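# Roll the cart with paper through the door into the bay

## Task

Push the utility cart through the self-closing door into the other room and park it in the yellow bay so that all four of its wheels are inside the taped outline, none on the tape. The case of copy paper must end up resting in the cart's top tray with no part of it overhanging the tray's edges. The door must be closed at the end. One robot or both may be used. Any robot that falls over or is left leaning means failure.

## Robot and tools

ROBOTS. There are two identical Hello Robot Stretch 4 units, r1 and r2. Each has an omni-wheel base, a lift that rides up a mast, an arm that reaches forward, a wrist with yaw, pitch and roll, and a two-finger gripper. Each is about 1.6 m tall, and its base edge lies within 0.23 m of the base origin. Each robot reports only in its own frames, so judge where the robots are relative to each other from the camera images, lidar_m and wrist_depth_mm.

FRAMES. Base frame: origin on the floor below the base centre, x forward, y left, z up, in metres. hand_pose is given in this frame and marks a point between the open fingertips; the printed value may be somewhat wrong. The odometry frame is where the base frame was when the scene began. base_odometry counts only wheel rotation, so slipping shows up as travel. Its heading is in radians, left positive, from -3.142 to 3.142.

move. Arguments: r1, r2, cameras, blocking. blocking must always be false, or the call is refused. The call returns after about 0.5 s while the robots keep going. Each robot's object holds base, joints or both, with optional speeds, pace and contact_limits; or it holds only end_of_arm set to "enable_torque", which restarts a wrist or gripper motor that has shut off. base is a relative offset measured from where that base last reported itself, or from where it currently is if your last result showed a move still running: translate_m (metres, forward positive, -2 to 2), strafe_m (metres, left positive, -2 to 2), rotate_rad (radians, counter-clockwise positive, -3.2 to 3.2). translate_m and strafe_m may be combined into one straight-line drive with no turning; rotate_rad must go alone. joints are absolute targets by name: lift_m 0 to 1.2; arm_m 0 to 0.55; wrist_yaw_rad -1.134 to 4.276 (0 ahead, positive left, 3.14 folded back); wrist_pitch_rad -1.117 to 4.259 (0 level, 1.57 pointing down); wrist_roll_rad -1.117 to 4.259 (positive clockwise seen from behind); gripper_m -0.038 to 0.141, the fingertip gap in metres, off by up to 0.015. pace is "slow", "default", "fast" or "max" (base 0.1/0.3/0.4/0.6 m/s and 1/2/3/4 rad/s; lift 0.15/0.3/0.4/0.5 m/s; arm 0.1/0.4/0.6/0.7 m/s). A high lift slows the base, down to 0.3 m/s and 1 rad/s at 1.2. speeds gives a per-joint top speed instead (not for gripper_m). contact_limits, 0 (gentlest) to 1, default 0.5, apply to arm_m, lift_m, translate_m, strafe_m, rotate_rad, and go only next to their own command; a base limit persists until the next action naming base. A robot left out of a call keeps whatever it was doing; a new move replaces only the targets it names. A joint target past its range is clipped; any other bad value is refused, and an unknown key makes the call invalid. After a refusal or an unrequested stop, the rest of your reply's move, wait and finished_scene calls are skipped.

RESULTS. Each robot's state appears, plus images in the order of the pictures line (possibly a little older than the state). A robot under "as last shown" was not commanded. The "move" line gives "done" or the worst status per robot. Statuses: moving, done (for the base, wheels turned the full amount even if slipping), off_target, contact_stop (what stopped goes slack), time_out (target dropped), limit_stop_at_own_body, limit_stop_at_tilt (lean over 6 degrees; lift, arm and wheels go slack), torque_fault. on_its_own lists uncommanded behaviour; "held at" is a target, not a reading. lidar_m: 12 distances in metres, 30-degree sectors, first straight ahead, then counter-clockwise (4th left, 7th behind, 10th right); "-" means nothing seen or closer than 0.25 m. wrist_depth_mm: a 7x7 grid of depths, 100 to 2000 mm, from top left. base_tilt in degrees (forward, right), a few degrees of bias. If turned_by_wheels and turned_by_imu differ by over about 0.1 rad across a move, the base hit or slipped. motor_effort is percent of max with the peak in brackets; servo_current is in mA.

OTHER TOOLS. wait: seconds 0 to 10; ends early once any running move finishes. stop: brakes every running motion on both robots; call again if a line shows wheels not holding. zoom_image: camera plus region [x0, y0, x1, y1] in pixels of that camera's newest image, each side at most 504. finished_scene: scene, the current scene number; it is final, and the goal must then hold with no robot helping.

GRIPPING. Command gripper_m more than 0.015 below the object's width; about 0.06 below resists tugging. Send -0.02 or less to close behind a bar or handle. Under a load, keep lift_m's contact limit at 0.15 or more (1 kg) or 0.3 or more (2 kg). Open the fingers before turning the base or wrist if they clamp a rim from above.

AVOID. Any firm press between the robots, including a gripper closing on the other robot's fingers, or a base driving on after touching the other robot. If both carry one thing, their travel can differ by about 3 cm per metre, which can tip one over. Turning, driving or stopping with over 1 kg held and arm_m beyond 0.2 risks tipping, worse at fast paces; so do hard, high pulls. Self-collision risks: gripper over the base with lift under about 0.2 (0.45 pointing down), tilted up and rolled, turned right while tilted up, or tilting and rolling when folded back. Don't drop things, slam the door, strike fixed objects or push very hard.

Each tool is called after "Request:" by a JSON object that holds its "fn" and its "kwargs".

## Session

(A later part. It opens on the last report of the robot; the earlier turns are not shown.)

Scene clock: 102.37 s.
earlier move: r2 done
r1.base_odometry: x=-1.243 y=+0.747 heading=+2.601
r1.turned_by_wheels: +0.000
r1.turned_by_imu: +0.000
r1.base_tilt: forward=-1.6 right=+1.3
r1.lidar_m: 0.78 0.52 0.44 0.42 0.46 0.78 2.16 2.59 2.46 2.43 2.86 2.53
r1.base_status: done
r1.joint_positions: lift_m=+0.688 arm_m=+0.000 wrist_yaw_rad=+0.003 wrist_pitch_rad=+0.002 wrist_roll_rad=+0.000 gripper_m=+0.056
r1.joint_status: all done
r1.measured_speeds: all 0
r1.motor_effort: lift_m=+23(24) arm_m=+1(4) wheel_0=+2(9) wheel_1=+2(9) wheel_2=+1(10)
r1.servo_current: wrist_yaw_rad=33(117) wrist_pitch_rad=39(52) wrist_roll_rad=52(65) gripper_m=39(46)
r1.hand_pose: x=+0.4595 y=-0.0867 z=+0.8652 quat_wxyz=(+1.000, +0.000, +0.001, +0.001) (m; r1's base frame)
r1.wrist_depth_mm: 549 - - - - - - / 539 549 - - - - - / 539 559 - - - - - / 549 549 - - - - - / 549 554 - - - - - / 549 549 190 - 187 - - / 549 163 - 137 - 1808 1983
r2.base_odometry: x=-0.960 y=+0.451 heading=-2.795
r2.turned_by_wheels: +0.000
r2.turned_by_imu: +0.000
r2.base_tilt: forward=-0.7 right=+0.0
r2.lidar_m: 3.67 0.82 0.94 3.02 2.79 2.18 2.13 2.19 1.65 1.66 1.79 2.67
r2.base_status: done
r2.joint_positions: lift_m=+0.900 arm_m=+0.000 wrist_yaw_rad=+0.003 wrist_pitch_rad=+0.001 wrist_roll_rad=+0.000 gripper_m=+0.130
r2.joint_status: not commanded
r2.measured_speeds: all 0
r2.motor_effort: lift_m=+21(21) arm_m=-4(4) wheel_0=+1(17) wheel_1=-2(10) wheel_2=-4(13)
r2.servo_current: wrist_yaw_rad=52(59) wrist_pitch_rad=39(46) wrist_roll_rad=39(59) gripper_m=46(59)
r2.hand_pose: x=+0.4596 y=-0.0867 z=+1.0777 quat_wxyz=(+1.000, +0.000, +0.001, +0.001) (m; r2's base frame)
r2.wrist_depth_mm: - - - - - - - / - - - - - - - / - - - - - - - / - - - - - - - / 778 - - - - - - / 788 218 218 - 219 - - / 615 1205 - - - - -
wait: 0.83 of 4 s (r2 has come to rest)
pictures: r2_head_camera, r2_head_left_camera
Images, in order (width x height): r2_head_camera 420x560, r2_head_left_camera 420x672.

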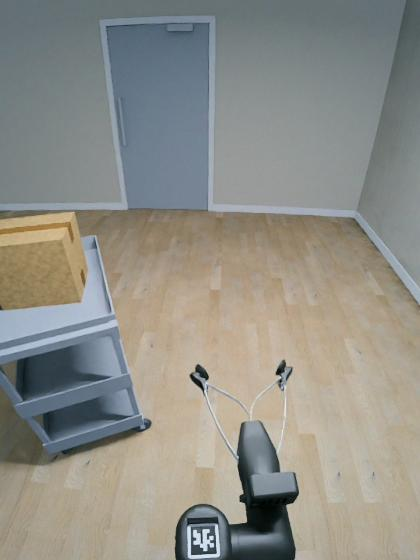

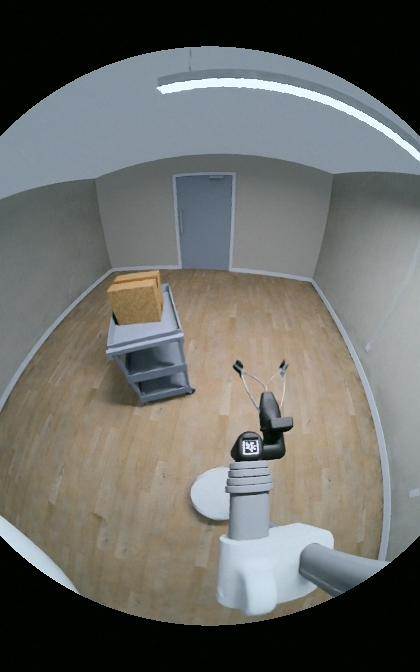

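Request:
{"fn": "move", "kwargs": {"blocking": false, "r2": {"base":{"translate_m":1.6},"pace":"fast"}, "r1": {"base":{"translate_m":0.25}}}}

Request:
{"fn": "wait", "kwargs": {"seconds": 4, "cameras": ["r1_head_camera"]}}

Request:
{"fn": "wait", "kwargs": {"seconds": 4}}

Request:
{"fn": "move", "kwargs": {"blocking": false, "r2": {"base":{"translate_m":1.15,"strafe_m":1.15},"pace":"fast"}}}

Request:
{"fn": "wait", "kwargs": {"seconds": 6, "cameras": ["r2_head_camera","r2_wrist_camera"]}}

Scene clock: 117.53 s.
move: r1 moving; r2 moving
r1.base_odometry: x=-1.270 y=+0.763 heading=+2.601
r1.turned_by_wheels: +0.000
r1.turned_by_imu: +0.000
r1.base_tilt: forward=-1.6 right=+1.3
r1.lidar_m: 0.75 0.51 0.43 0.41 0.49 0.78 2.19 2.61 2.43 2.45 2.86 2.50
r1.base_status: translate_m moving
r1.joint_positions: lift_m=+0.688 arm_m=+0.000 wrist_yaw_rad=+0.003 wrist_pitch_rad=+0.002 wrist_roll_rad=+0.000 gripper_m=+0.056
r1.joint_status: not commanded
r1.measured_speeds: translate_m=+0.122 strafe_m=+0.000 rotate_rad=-0.004 lift_m=+0.000 arm_m=+0.000 wrist_yaw_rad=+0.000 wrist_pitch_rad=+0.000 wrist_roll_rad=+0.000
r1.motor_effort: lift_m=+23(23) arm_m=+4(4) wheel_0=+5(9) wheel_1=+6(7) wheel_2=-9(9)
r1.servo_current: wrist_yaw_rad=59(59) wrist_pitch_rad=39(46) wrist_roll_rad=39(65) gripper_m=39(46)
r1.hand_pose: x=+0.4595 y=-0.0867 z=+0.8652 quat_wxyz=(+1.000, +0.000, +0.001, +0.001) (m; r1's base frame)
r1.wrist_depth_mm: 517 - - - - - - / 517 - - - - - - / 521 517 - - - - - / 521 521 - - - - - / 521 521 - - - - - / 521 525 190 - 187 - - / 521 163 - 137 - 1808 1863
r2.base_odometry: x=-0.998 y=+0.437 heading=-2.795
r2.turned_by_wheels: +0.000
r2.turned_by_imu: +0.001
r2.base_tilt: forward=-0.7 right=+0.1
r2.lidar_m: 3.62 0.78 0.89 3.04 2.85 2.19 2.17 2.20 1.70 1.67 1.80 2.66
r2.base_status: translate_m moving
r2.joint_positions: lift_m=+0.900 arm_m=+0.000 wrist_yaw_rad=+0.003 wrist_pitch_rad=+0.001 wrist_roll_rad=+0.000 gripper_m=+0.130
r2.joint_status: not commanded
r2.measured_speeds: translate_m=+0.157 strafe_m=+0.000 rotate_rad=-0.003 lift_m=+0.000 arm_m=+0.000 wrist_yaw_rad=+0.000 wrist_pitch_rad=+0.000 wrist_roll_rad=+0.000
r2.motor_effort: lift_m=+21(21) arm_m=-4(4) wheel_0=+9(10) wheel_1=+7(10) wheel_2=-15(15)
r2.servo_current: wrist_yaw_rad=46(59) wrist_pitch_rad=39(46) wrist_roll_rad=39(59) gripper_m=52(52)
r2.hand_pose: x=+0.4596 y=-0.0867 z=+1.0777 quat_wxyz=(+1.000, +0.000, +0.001, +0.001) (m; r2's base frame)
r2.wrist_depth_mm: - - - - - - - / - - - - - - - / - - - - - - - / - - - - - - - / 750 - - - - - - / 750 219 217 - 219 - - / 580 - - - - - -
pictures: none

Scene clock: 119.33 s.
earlier move: r1 done; r2 moving
r1.base_odometry: x=-1.457 y=+0.876 heading=+2.601
r1.turned_by_wheels: +0.000
r1.turned_by_imu: +0.000
r1.base_tilt: forward=-1.6 right=+1.3
r1.lidar_m: 0.59 0.45 0.35 0.38 0.44 0.61 2.41 2.88 2.51 2.51 2.65 2.30
r1.base_status: done
r1.joint_positions: lift_m=+0.688 arm_m=+0.000 wrist_yaw_rad=+0.003 wrist_pitch_rad=+0.002 wrist_roll_rad=+0.000 gripper_m=+0.056
r1.joint_status: not commanded
r1.measured_speeds: all 0
r1.motor_effort: lift_m=+23(23) arm_m=+4(4) wheel_0=+2(9) wheel_1=+1(7) wheel_2=+1(10)
r1.servo_current: wrist_yaw_rad=65(65) wrist_pitch_rad=39(52) wrist_roll_rad=46(78) gripper_m=39(46)
r1.hand_pose: x=+0.4595 y=-0.0867 z=+0.8652 quat_wxyz=(+1.000, +0.000, +0.001, +0.001) (m; r1's base frame)
r1.wrist_depth_mm: 387 - - - - - - / 402 - - - - - 1756 / 404 - - - - - 1863 / 387 - - - - - 1808 / 404 - - - - - 1808 / 397 - 190 - 188 - 1808 / 397 140 - 137 - 1756 1808
r2.base_odometry: x=-1.585 y=+0.225 heading=-2.795
r2.turned_by_wheels: +0.000
r2.turned_by_imu: +0.001
r2.base_tilt: forward=-0.7 right=+0.1
r2.lidar_m: 3.02 0.46 0.29 0.38 3.24 2.84 2.78 2.27 1.75 1.73 1.90 2.77
r2.base_status: translate_m moving
r2.joint_positions: lift_m=+0.900 arm_m=+0.000 wrist_yaw_rad=+0.003 wrist_pitch_rad=+0.001 wrist_roll_rad=+0.000 gripper_m=+0.130
r2.joint_status: not commanded
r2.measured_speeds: translate_m=+0.390 strafe_m=+0.000 rotate_rad=+0.000 lift_m=+0.000 arm_m=+0.000 wrist_yaw_rad=+0.000 wrist_pitch_rad=+0.000 wrist_roll_rad=+0.000
r2.motor_effort: lift_m=+21(21) arm_m=-4(4) wheel_0=+6(11) wheel_1=+7(10) wheel_2=-8(16)
r2.servo_current: wrist_yaw_rad=52(65) wrist_pitch_rad=33(46) wrist_roll_rad=46(59) gripper_m=52(59)
r2.hand_pose: x=+0.4596 y=-0.0867 z=+1.0777 quat_wxyz=(+1.000, +0.000, +0.001, +0.001) (m; r2's base frame)
r2.wrist_depth_mm: - - - - - - - / - - - - - - - / - - - - - - - / - - - - - - - / - - - - - - - / - - 217 - 219 - - / - - - - - - -
wait: 1.80 of 4 s (r1 has come to rest)
pictures: r1_head_camera
Images, in order (width x height): r1_head_camera 420x560.

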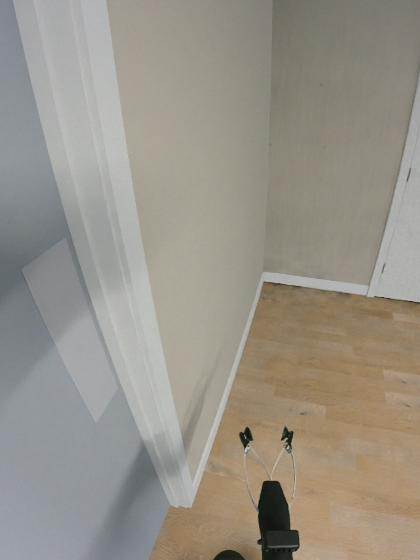

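Scene clock: 122.63 s.
earlier move: r2 done
r1.base_odometry: x=-1.457 y=+0.876 heading=+2.601
r1.turned_by_wheels: +0.000
r1.turned_by_imu: +0.000
r1.base_tilt: forward=-1.6 right=+1.3
r1.lidar_m: 0.60 0.41 0.36 0.35 0.47 0.65 2.40 2.87 2.49 2.50 2.64 2.30
r1.base_status: done
r1.joint_positions: lift_m=+0.688 arm_m=+0.000 wrist_yaw_rad=+0.003 wrist_pitch_rad=+0.002 wrist_roll_rad=+0.000 gripper_m=+0.056
r1.joint_status: not commanded
r1.measured_speeds: all 0
r1.motor_effort: lift_m=+23(23) arm_m=+4(4) wheel_0=+3(9) wheel_1=+1(7) wheel_2=+1(10)
r1.servo_current: wrist_yaw_rad=52(65) wrist_pitch_rad=52(52) wrist_roll_rad=52(78) gripper_m=33(52)
r1.hand_pose: x=+0.4595 y=-0.0867 z=+0.8652 quat_wxyz=(+1.000, +0.000, +0.001, +0.001) (m; r1's base frame)
r1.wrist_depth_mm: 384 - - - - - - / 399 - - - - - 1808 / 402 - - - - - 1863 / 384 - - - - - 1756 / 402 - - - - - 1808 / 397 - 190 - 187 - 1863 / 397 140 - 137 - 1756 1808
r2.base_odometry: x=-2.465 y=-0.093 heading=-2.795
r2.turned_by_wheels: +0.000
r2.turned_by_imu: +0.002
r2.base_tilt: forward=-0.7 right=+0.1
r2.lidar_m: 2.08 2.25 2.98 2.93 0.49 0.56 3.76 2.38 1.85 1.81 1.96 2.13
r2.base_status: done
r2.joint_positions: lift_m=+0.900 arm_m=+0.000 wrist_yaw_rad=+0.003 wrist_pitch_rad=+0.001 wrist_roll_rad=+0.000 gripper_m=+0.130
r2.joint_status: not commanded
r2.measured_speeds: all 0
r2.motor_effort: lift_m=+21(21) arm_m=-4(4) wheel_0=+2(11) wheel_1=+4(10) wheel_2=-2(16)
r2.servo_current: wrist_yaw_rad=39(65) wrist_pitch_rad=39(52) wrist_roll_rad=46(65) gripper_m=52(59)
r2.hand_pose: x=+0.4596 y=-0.0867 z=+1.0777 quat_wxyz=(+1.000, +0.000, +0.001, +0.001) (m; r2's base frame)
r2.wrist_depth_mm: - - - - - - - / - - - - - - - / - - - - - - - / - - - - - - - / - - - - - - - / - - 187 - 190 - - / - - - - - - -
wait: 3.30 of 4 s (r2 has come to rest)
pictures: none

Scene clock: 123.13 s.
move: r2 moving
r1: as last shown
r1.lidar_m: 0.58 0.45 0.37 0.37 0.45 0.64 2.39 2.84 2.51 2.51 2.65 2.33
r1.motor_effort: lift_m=+23(23) arm_m=+3(4) wheel_0=+3(3) wheel_1=+1(1) wheel_2=+1(1)
r1.servo_current: wrist_yaw_rad=46(59) wrist_pitch_rad=46(52) wrist_roll_rad=65(72) gripper_m=39(46)
r1.wrist_depth_mm: 389 - - - - - - / 402 - - - - - 1863 / 399 - - - - - 1756 / 387 - - - - - 1808 / 399 - - - - - 1863 / 399 - 190 - 187 - 1863 / 394 140 - 136 - 1756 1863
r2.base_odometry: x=-2.483 y=-0.131 heading=-2.795
r2.turned_by_wheels: -0.001
r2.turned_by_imu: +0.000
r2.base_tilt: forward=-0.7 right=+0.1
r2.lidar_m: 2.07 2.23 2.95 2.88 0.47 0.53 3.77 2.40 1.89 1.86 1.99 2.10
r2.base_status: translate_m moving; strafe_m moving
r2.joint_positions: lift_m=+0.900 arm_m=+0.000 wrist_yaw_rad=+0.002 wrist_pitch_rad=+0.001 wrist_roll_rad=+0.000 gripper_m=+0.130
r2.joint_status: not commanded
r2.measured_speeds: translate_m=+0.114 strafe_m=+0.114 rotate_rad=+0.001 lift_m=+0.000 arm_m=+0.000 wrist_yaw_rad=+0.000 wrist_pitch_rad=+0.000 wrist_roll_rad=+0.000
r2.motor_effort: lift_m=+21(21) arm_m=-4(4) wheel_0=-7(7) wheel_1=+11(13) wheel_2=-11(12)
r2.servo_current: wrist_yaw_rad=39(52) wrist_pitch_rad=39(46) wrist_roll_rad=59(59) gripper_m=59(59)
r2.hand_pose: x=+0.4595 y=-0.0867 z=+1.0777 quat_wxyz=(+1.000, +0.000, +0.001, +0.001) (m; r2's base frame)
r2.wrist_depth_mm: - - - - - - - / - - - - - - - / - - - - - - - / - - - - - - - / - - - - - - - / - - 187 - 190 - - / - - - - - - -
pictures: none

Scene clock: 128.27 s.
earlier move: r2 done
r1.base_odometry: x=-1.457 y=+0.876 heading=+2.601
r1.turned_by_wheels: +0.000
r1.turned_by_imu: +0.000
r1.base_tilt: forward=-1.6 right=+1.3
r1.lidar_m: 0.57 0.44 0.36 0.37 0.46 0.63 2.41 2.86 2.49 2.51 2.64 2.31
r1.base_status: not commanded
r1.joint_positions: lift_m=+0.688 arm_m=+0.000 wrist_yaw_rad=+0.003 wrist_pitch_rad=+0.002 wrist_roll_rad=+0.000 gripper_m=+0.056
r1.joint_status: not commanded
r1.measured_speeds: all 0
r1.motor_effort: lift_m=+23(23) arm_m=+4(4) wheel_0=+3(3) wheel_1=+1(2) wheel_2=+1(1)
r1.servo_current: wrist_yaw_rad=59(72) wrist_pitch_rad=39(52) wrist_roll_rad=46(72) gripper_m=39(52)
r1.hand_pose: x=+0.4595 y=-0.0867 z=+0.8652 quat_wxyz=(+1.000, +0.000, +0.001, +0.001) (m; r1's base frame)
r1.wrist_depth_mm: 387 - - - - - - / 399 - - - - - 1756 / 404 - - - - - 1808 / 389 - - - - - 1863 / 397 - - - - - 1808 / 399 - 190 - 187 - 1863 / 394 140 - 137 - 1756 1808
r2.base_odometry: x=-3.156 y=-1.565 heading=-2.795
r2.turned_by_wheels: +0.000
r2.turned_by_imu: +0.004
r2.base_tilt: forward=-0.7 right=+0.0
r2.lidar_m: 1.07 1.16 1.69 1.66 1.83 2.69 1.44 1.43 3.15 3.04 1.39 1.04
r2.base_status: done
r2.joint_positions: lift_m=+0.900 arm_m=+0.000 wrist_yaw_rad=+0.002 wrist_pitch_rad=+0.001 wrist_roll_rad=+0.000 gripper_m=+0.130
r2.joint_status: not commanded
r2.measured_speeds: all 0
r2.motor_effort: lift_m=+21(21) arm_m=-4(4) wheel_0=-2(10) wheel_1=+2(14) wheel_2=-5(13)
r2.servo_current: wrist_yaw_rad=46(65) wrist_pitch_rad=46(46) wrist_roll_rad=39(65) gripper_m=52(59)
r2.hand_pose: x=+0.4595 y=-0.0867 z=+1.0777 quat_wxyz=(+1.000, +0.000, +0.001, +0.001) (m; r2's base frame)
r2.wrist_depth_mm: - - - - - - - / - - - - - - - / - - - - - - - / - - - - - - - / - - - - - - - / - 186 187 - 190 - - / - - - - - - -
wait: 5.13 of 6 s (r2 has come to rest)
pictures: r2_head_camera, r2_wrist_camera
Images, in order (width x height): r2_head_camera 420x560, r2_wrist_camera 616x392.

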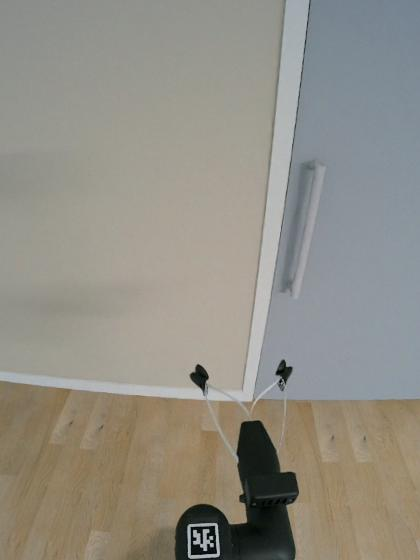

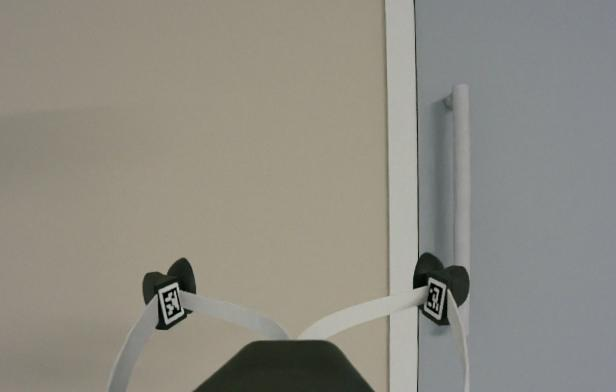

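Request:
{"fn": "move", "kwargs": {"blocking": false, "r2": {"base":{"translate_m":0.3,"strafe_m":-0.33}}, "r1": {"base":{"translate_m":-0.43,"strafe_m":-0.27}}}}

Request:
{"fn": "wait", "kwargs": {"seconds": 2}}

Request:
{"fn": "wait", "kwargs": {"seconds": 2, "cameras": ["r2_wrist_camera"]}}

Request:
{"fn": "move", "kwargs": {"blocking": false, "r1": {"base":{"rotate_rad":1.24}}}}

Scene clock: 136.60 s.
move: r1 moving; r2 moving
r1.base_odometry: x=-1.421 y=+0.876 heading=+2.601
r1.turned_by_wheels: +0.000
r1.turned_by_imu: +0.000
r1.base_tilt: forward=-1.6 right=+1.3
r1.lidar_m: 0.68 0.45 0.39 0.40 0.47 0.70 2.39 2.82 2.48 2.46 2.67 2.34
r1.base_status: translate_m moving; strafe_m moving
r1.joint_positions: lift_m=+0.688 arm_m=+0.000 wrist_yaw_rad=+0.003 wrist_pitch_rad=+0.002 wrist_roll_rad=+0.000 gripper_m=+0.056
r1.joint_status: not commanded
r1.measured_speeds: translate_m=-0.117 strafe_m=-0.074 rotate_rad=-0.002 lift_m=+0.000 arm_m=+0.000 wrist_yaw_rad=+0.000 wrist_pitch_rad=+0.000 wrist_roll_rad=+0.000
r1.motor_effort: lift_m=+23(23) arm_m=+3(4) wheel_0=+2(6) wheel_1=-9(10) wheel_2=+8(9)
r1.servo_current: wrist_yaw_rad=39(72) wrist_pitch_rad=39(46) wrist_roll_rad=59(65) gripper_m=39(46)
r1.hand_pose: x=+0.4595 y=-0.0867 z=+0.8652 quat_wxyz=(+1.000, +0.000, +0.001, +0.001) (m; r1's base frame)
r1.wrist_depth_mm: - - - - - - - / 399 - - - - - 1808 / 418 - - - - - 1808 / 415 - - - - - 1808 / - - - - - - 1808 / - - 190 - 188 - 1863 / - 141 - 137 - 1756 1863
r2.base_odometry: x=-3.184 y=-1.550 heading=-2.796
r2.turned_by_wheels: -0.001
r2.turned_by_imu: +0.000
r2.base_tilt: forward=-0.7 right=+0.0
r2.lidar_m: 1.02 1.10 1.67 1.69 1.82 2.71 1.48 1.43 3.12 3.00 1.37 1.02
r2.base_status: translate_m moving; strafe_m moving
r2.joint_positions: lift_m=+0.900 arm_m=+0.000 wrist_yaw_rad=+0.002 wrist_pitch_rad=+0.001 wrist_roll_rad=+0.000 gripper_m=+0.130
r2.joint_status: not commanded
r2.measured_speeds: translate_m=+0.084 strafe_m=-0.092 rotate_rad=-0.002 lift_m=+0.000 arm_m=+0.000 wrist_yaw_rad=+0.000 wrist_pitch_rad=+0.000 wrist_roll_rad=+0.000
r2.motor_effort: lift_m=+21(21) arm_m=-4(4) wheel_0=+12(13) wheel_1=-8(8) wheel_2=-11(12)
r2.servo_current: wrist_yaw_rad=39(65) wrist_pitch_rad=39(46) wrist_roll_rad=39(65) gripper_m=46(59)
r2.hand_pose: x=+0.4595 y=-0.0867 z=+1.0777 quat_wxyz=(+1.000, +0.000, +0.001, +0.001) (m; r2's base frame)
r2.wrist_depth_mm: - - - - - - - / - - - - - - - / - - - - 788 699 - / - - - - - - - / - - - - - - - / - 186 187 - 189 - - / - - - - - - -
pictures: none

Scene clock: 138.60 s.
earlier move: r1 moving; r2 moving
r1.base_odometry: x=-0.958 y=+0.886 heading=+2.601
r1.turned_by_wheels: +0.000
r1.turned_by_imu: -0.002
r1.base_tilt: forward=-1.6 right=+1.2
r1.lidar_m: 1.35 0.85 0.73 0.67 0.78 1.41 2.08 2.44 2.11 2.12 2.47 2.62
r1.base_status: translate_m moving; strafe_m moving
r1.joint_positions: lift_m=+0.688 arm_m=+0.000 wrist_yaw_rad=+0.002 wrist_pitch_rad=+0.002 wrist_roll_rad=+0.000 gripper_m=+0.056
r1.joint_status: not commanded
r1.measured_speeds: translate_m=-0.063 strafe_m=-0.040 rotate_rad=+0.005 lift_m=+0.000 arm_m=+0.000 wrist_yaw_rad=+0.000 wrist_pitch_rad=+0.000 wrist_roll_rad=+0.000
r1.motor_effort: lift_m=+23(23) arm_m=+4(4) wheel_0=+6(7) wheel_1=+1(10) wheel_2=+0(10)
r1.servo_current: wrist_yaw_rad=59(78) wrist_pitch_rad=39(46) wrist_roll_rad=52(72) gripper_m=39(46)
r1.hand_pose: x=+0.4595 y=-0.0867 z=+0.8652 quat_wxyz=(+1.000, +0.000, +0.001, +0.001) (m; r1's base frame)
r1.wrist_depth_mm: - - - - - - - / - - - - - - - / - - - - - - - / - - - - - - - / - - - - - - - / - - 190 - 187 - - / - 140 - 153 - 1808 -
r2.base_odometry: x=-3.547 y=-1.358 heading=-2.796
r2.turned_by_wheels: +0.000
r2.turned_by_imu: +0.001
r2.base_tilt: forward=-0.7 right=+0.1
r2.lidar_m: 0.67 0.80 1.21 1.94 2.12 3.12 1.64 3.61 2.82 2.15 0.97 0.74
r2.base_status: translate_m moving; strafe_m moving
r2.joint_positions: lift_m=+0.900 arm_m=+0.000 wrist_yaw_rad=+0.002 wrist_pitch_rad=+0.001 wrist_roll_rad=+0.000 gripper_m=+0.130
r2.joint_status: not commanded
r2.measured_speeds: translate_m=+0.028 strafe_m=-0.032 rotate_rad=-0.003 lift_m=+0.000 arm_m=+0.000 wrist_yaw_rad=+0.000 wrist_pitch_rad=+0.000 wrist_roll_rad=+0.000
r2.motor_effort: lift_m=+21(21) arm_m=-4(4) wheel_0=+1(14) wheel_1=-4(8) wheel_2=-3(13)
r2.servo_current: wrist_yaw_rad=46(65) wrist_pitch_rad=46(46) wrist_roll_rad=59(65) gripper_m=52(59)
r2.hand_pose: x=+0.4595 y=-0.0867 z=+1.0777 quat_wxyz=(+1.000, +0.000, +0.001, +0.001) (m; r2's base frame)
r2.wrist_depth_mm: - - 517 - - - - / - - 517 439 - - - / - - 517 445 - - - / - - 521 445 - - - / - - 521 449 - - - / - 186 201 164 189 - - / - - 530 - - - -
wait: 2.00 s; no rest
pictures: none

Scene clock: 139.03 s.
earlier move: r1 moving; r2 done
r1.base_odometry: x=-0.949 y=+0.886 heading=+2.601
r1.turned_by_wheels: +0.000
r1.turned_by_imu: +0.000
r1.base_tilt: forward=-1.6 right=+1.3
r1.lidar_m: 1.34 0.88 0.74 0.70 0.80 1.41 2.08 2.47 2.13 2.13 2.46 2.64
r1.base_status: translate_m moving; strafe_m moving
r1.joint_positions: lift_m=+0.688 arm_m=+0.000 wrist_yaw_rad=+0.002 wrist_pitch_rad=+0.002 wrist_roll_rad=+0.000 gripper_m=+0.056
r1.joint_status: not commanded
r1.measured_speeds: all 0
r1.motor_effort: lift_m=+23(23) arm_m=+4(4) wheel_0=+3(7) wheel_1=+0(10) wheel_2=+0(10)
r1.servo_current: wrist_yaw_rad=65(78) wrist_pitch_rad=39(46) wrist_roll_rad=33(72) gripper_m=39(46)
r1.hand_pose: x=+0.4595 y=-0.0867 z=+0.8652 quat_wxyz=(+1.000, +0.000, +0.001, +0.001) (m; r1's base frame)
r1.wrist_depth_mm: - - - - - - - / - - - - - - - / - - - - - - - / - - - - - - - / - - - - - - - / - - 190 - 186 - - / - 140 - 153 - 1808 -
r2.base_odometry: x=-3.550 y=-1.356 heading=-2.796
r2.turned_by_wheels: +0.000
r2.turned_by_imu: +0.000
r2.base_tilt: forward=-0.7 right=+0.1
r2.lidar_m: 0.67 0.80 1.20 1.96 2.09 3.15 1.62 3.66 2.82 2.16 0.95 0.74
r2.base_status: done
r2.joint_positions: lift_m=+0.900 arm_m=+0.000 wrist_yaw_rad=+0.002 wrist_pitch_rad=+0.001 wrist_roll_rad=+0.000 gripper_m=+0.130
r2.joint_status: not commanded
r2.measured_speeds: all 0
r2.motor_effort: lift_m=+21(21) arm_m=-4(4) wheel_0=+1(14) wheel_1=-5(8) wheel_2=-5(13)
r2.servo_current: wrist_yaw_rad=33(65) wrist_pitch_rad=39(46) wrist_roll_rad=46(65) gripper_m=52(59)
r2.hand_pose: x=+0.4595 y=-0.0867 z=+1.0777 quat_wxyz=(+1.000, +0.000, +0.001, +0.001) (m; r2's base frame)
r2.wrist_depth_mm: - - 512 - - - - / - - 521 430 - - - / - - 517 436 - - - / - - 521 439 - - - / - - 517 439 - - - / - 186 200 439 190 - - / - - 525 - - - -
wait: 0.43 of 2 s (r2 has come to rest)
pictures: r2_wrist_camera
Images, in order (width x height): r2_wrist_camera 616x392.

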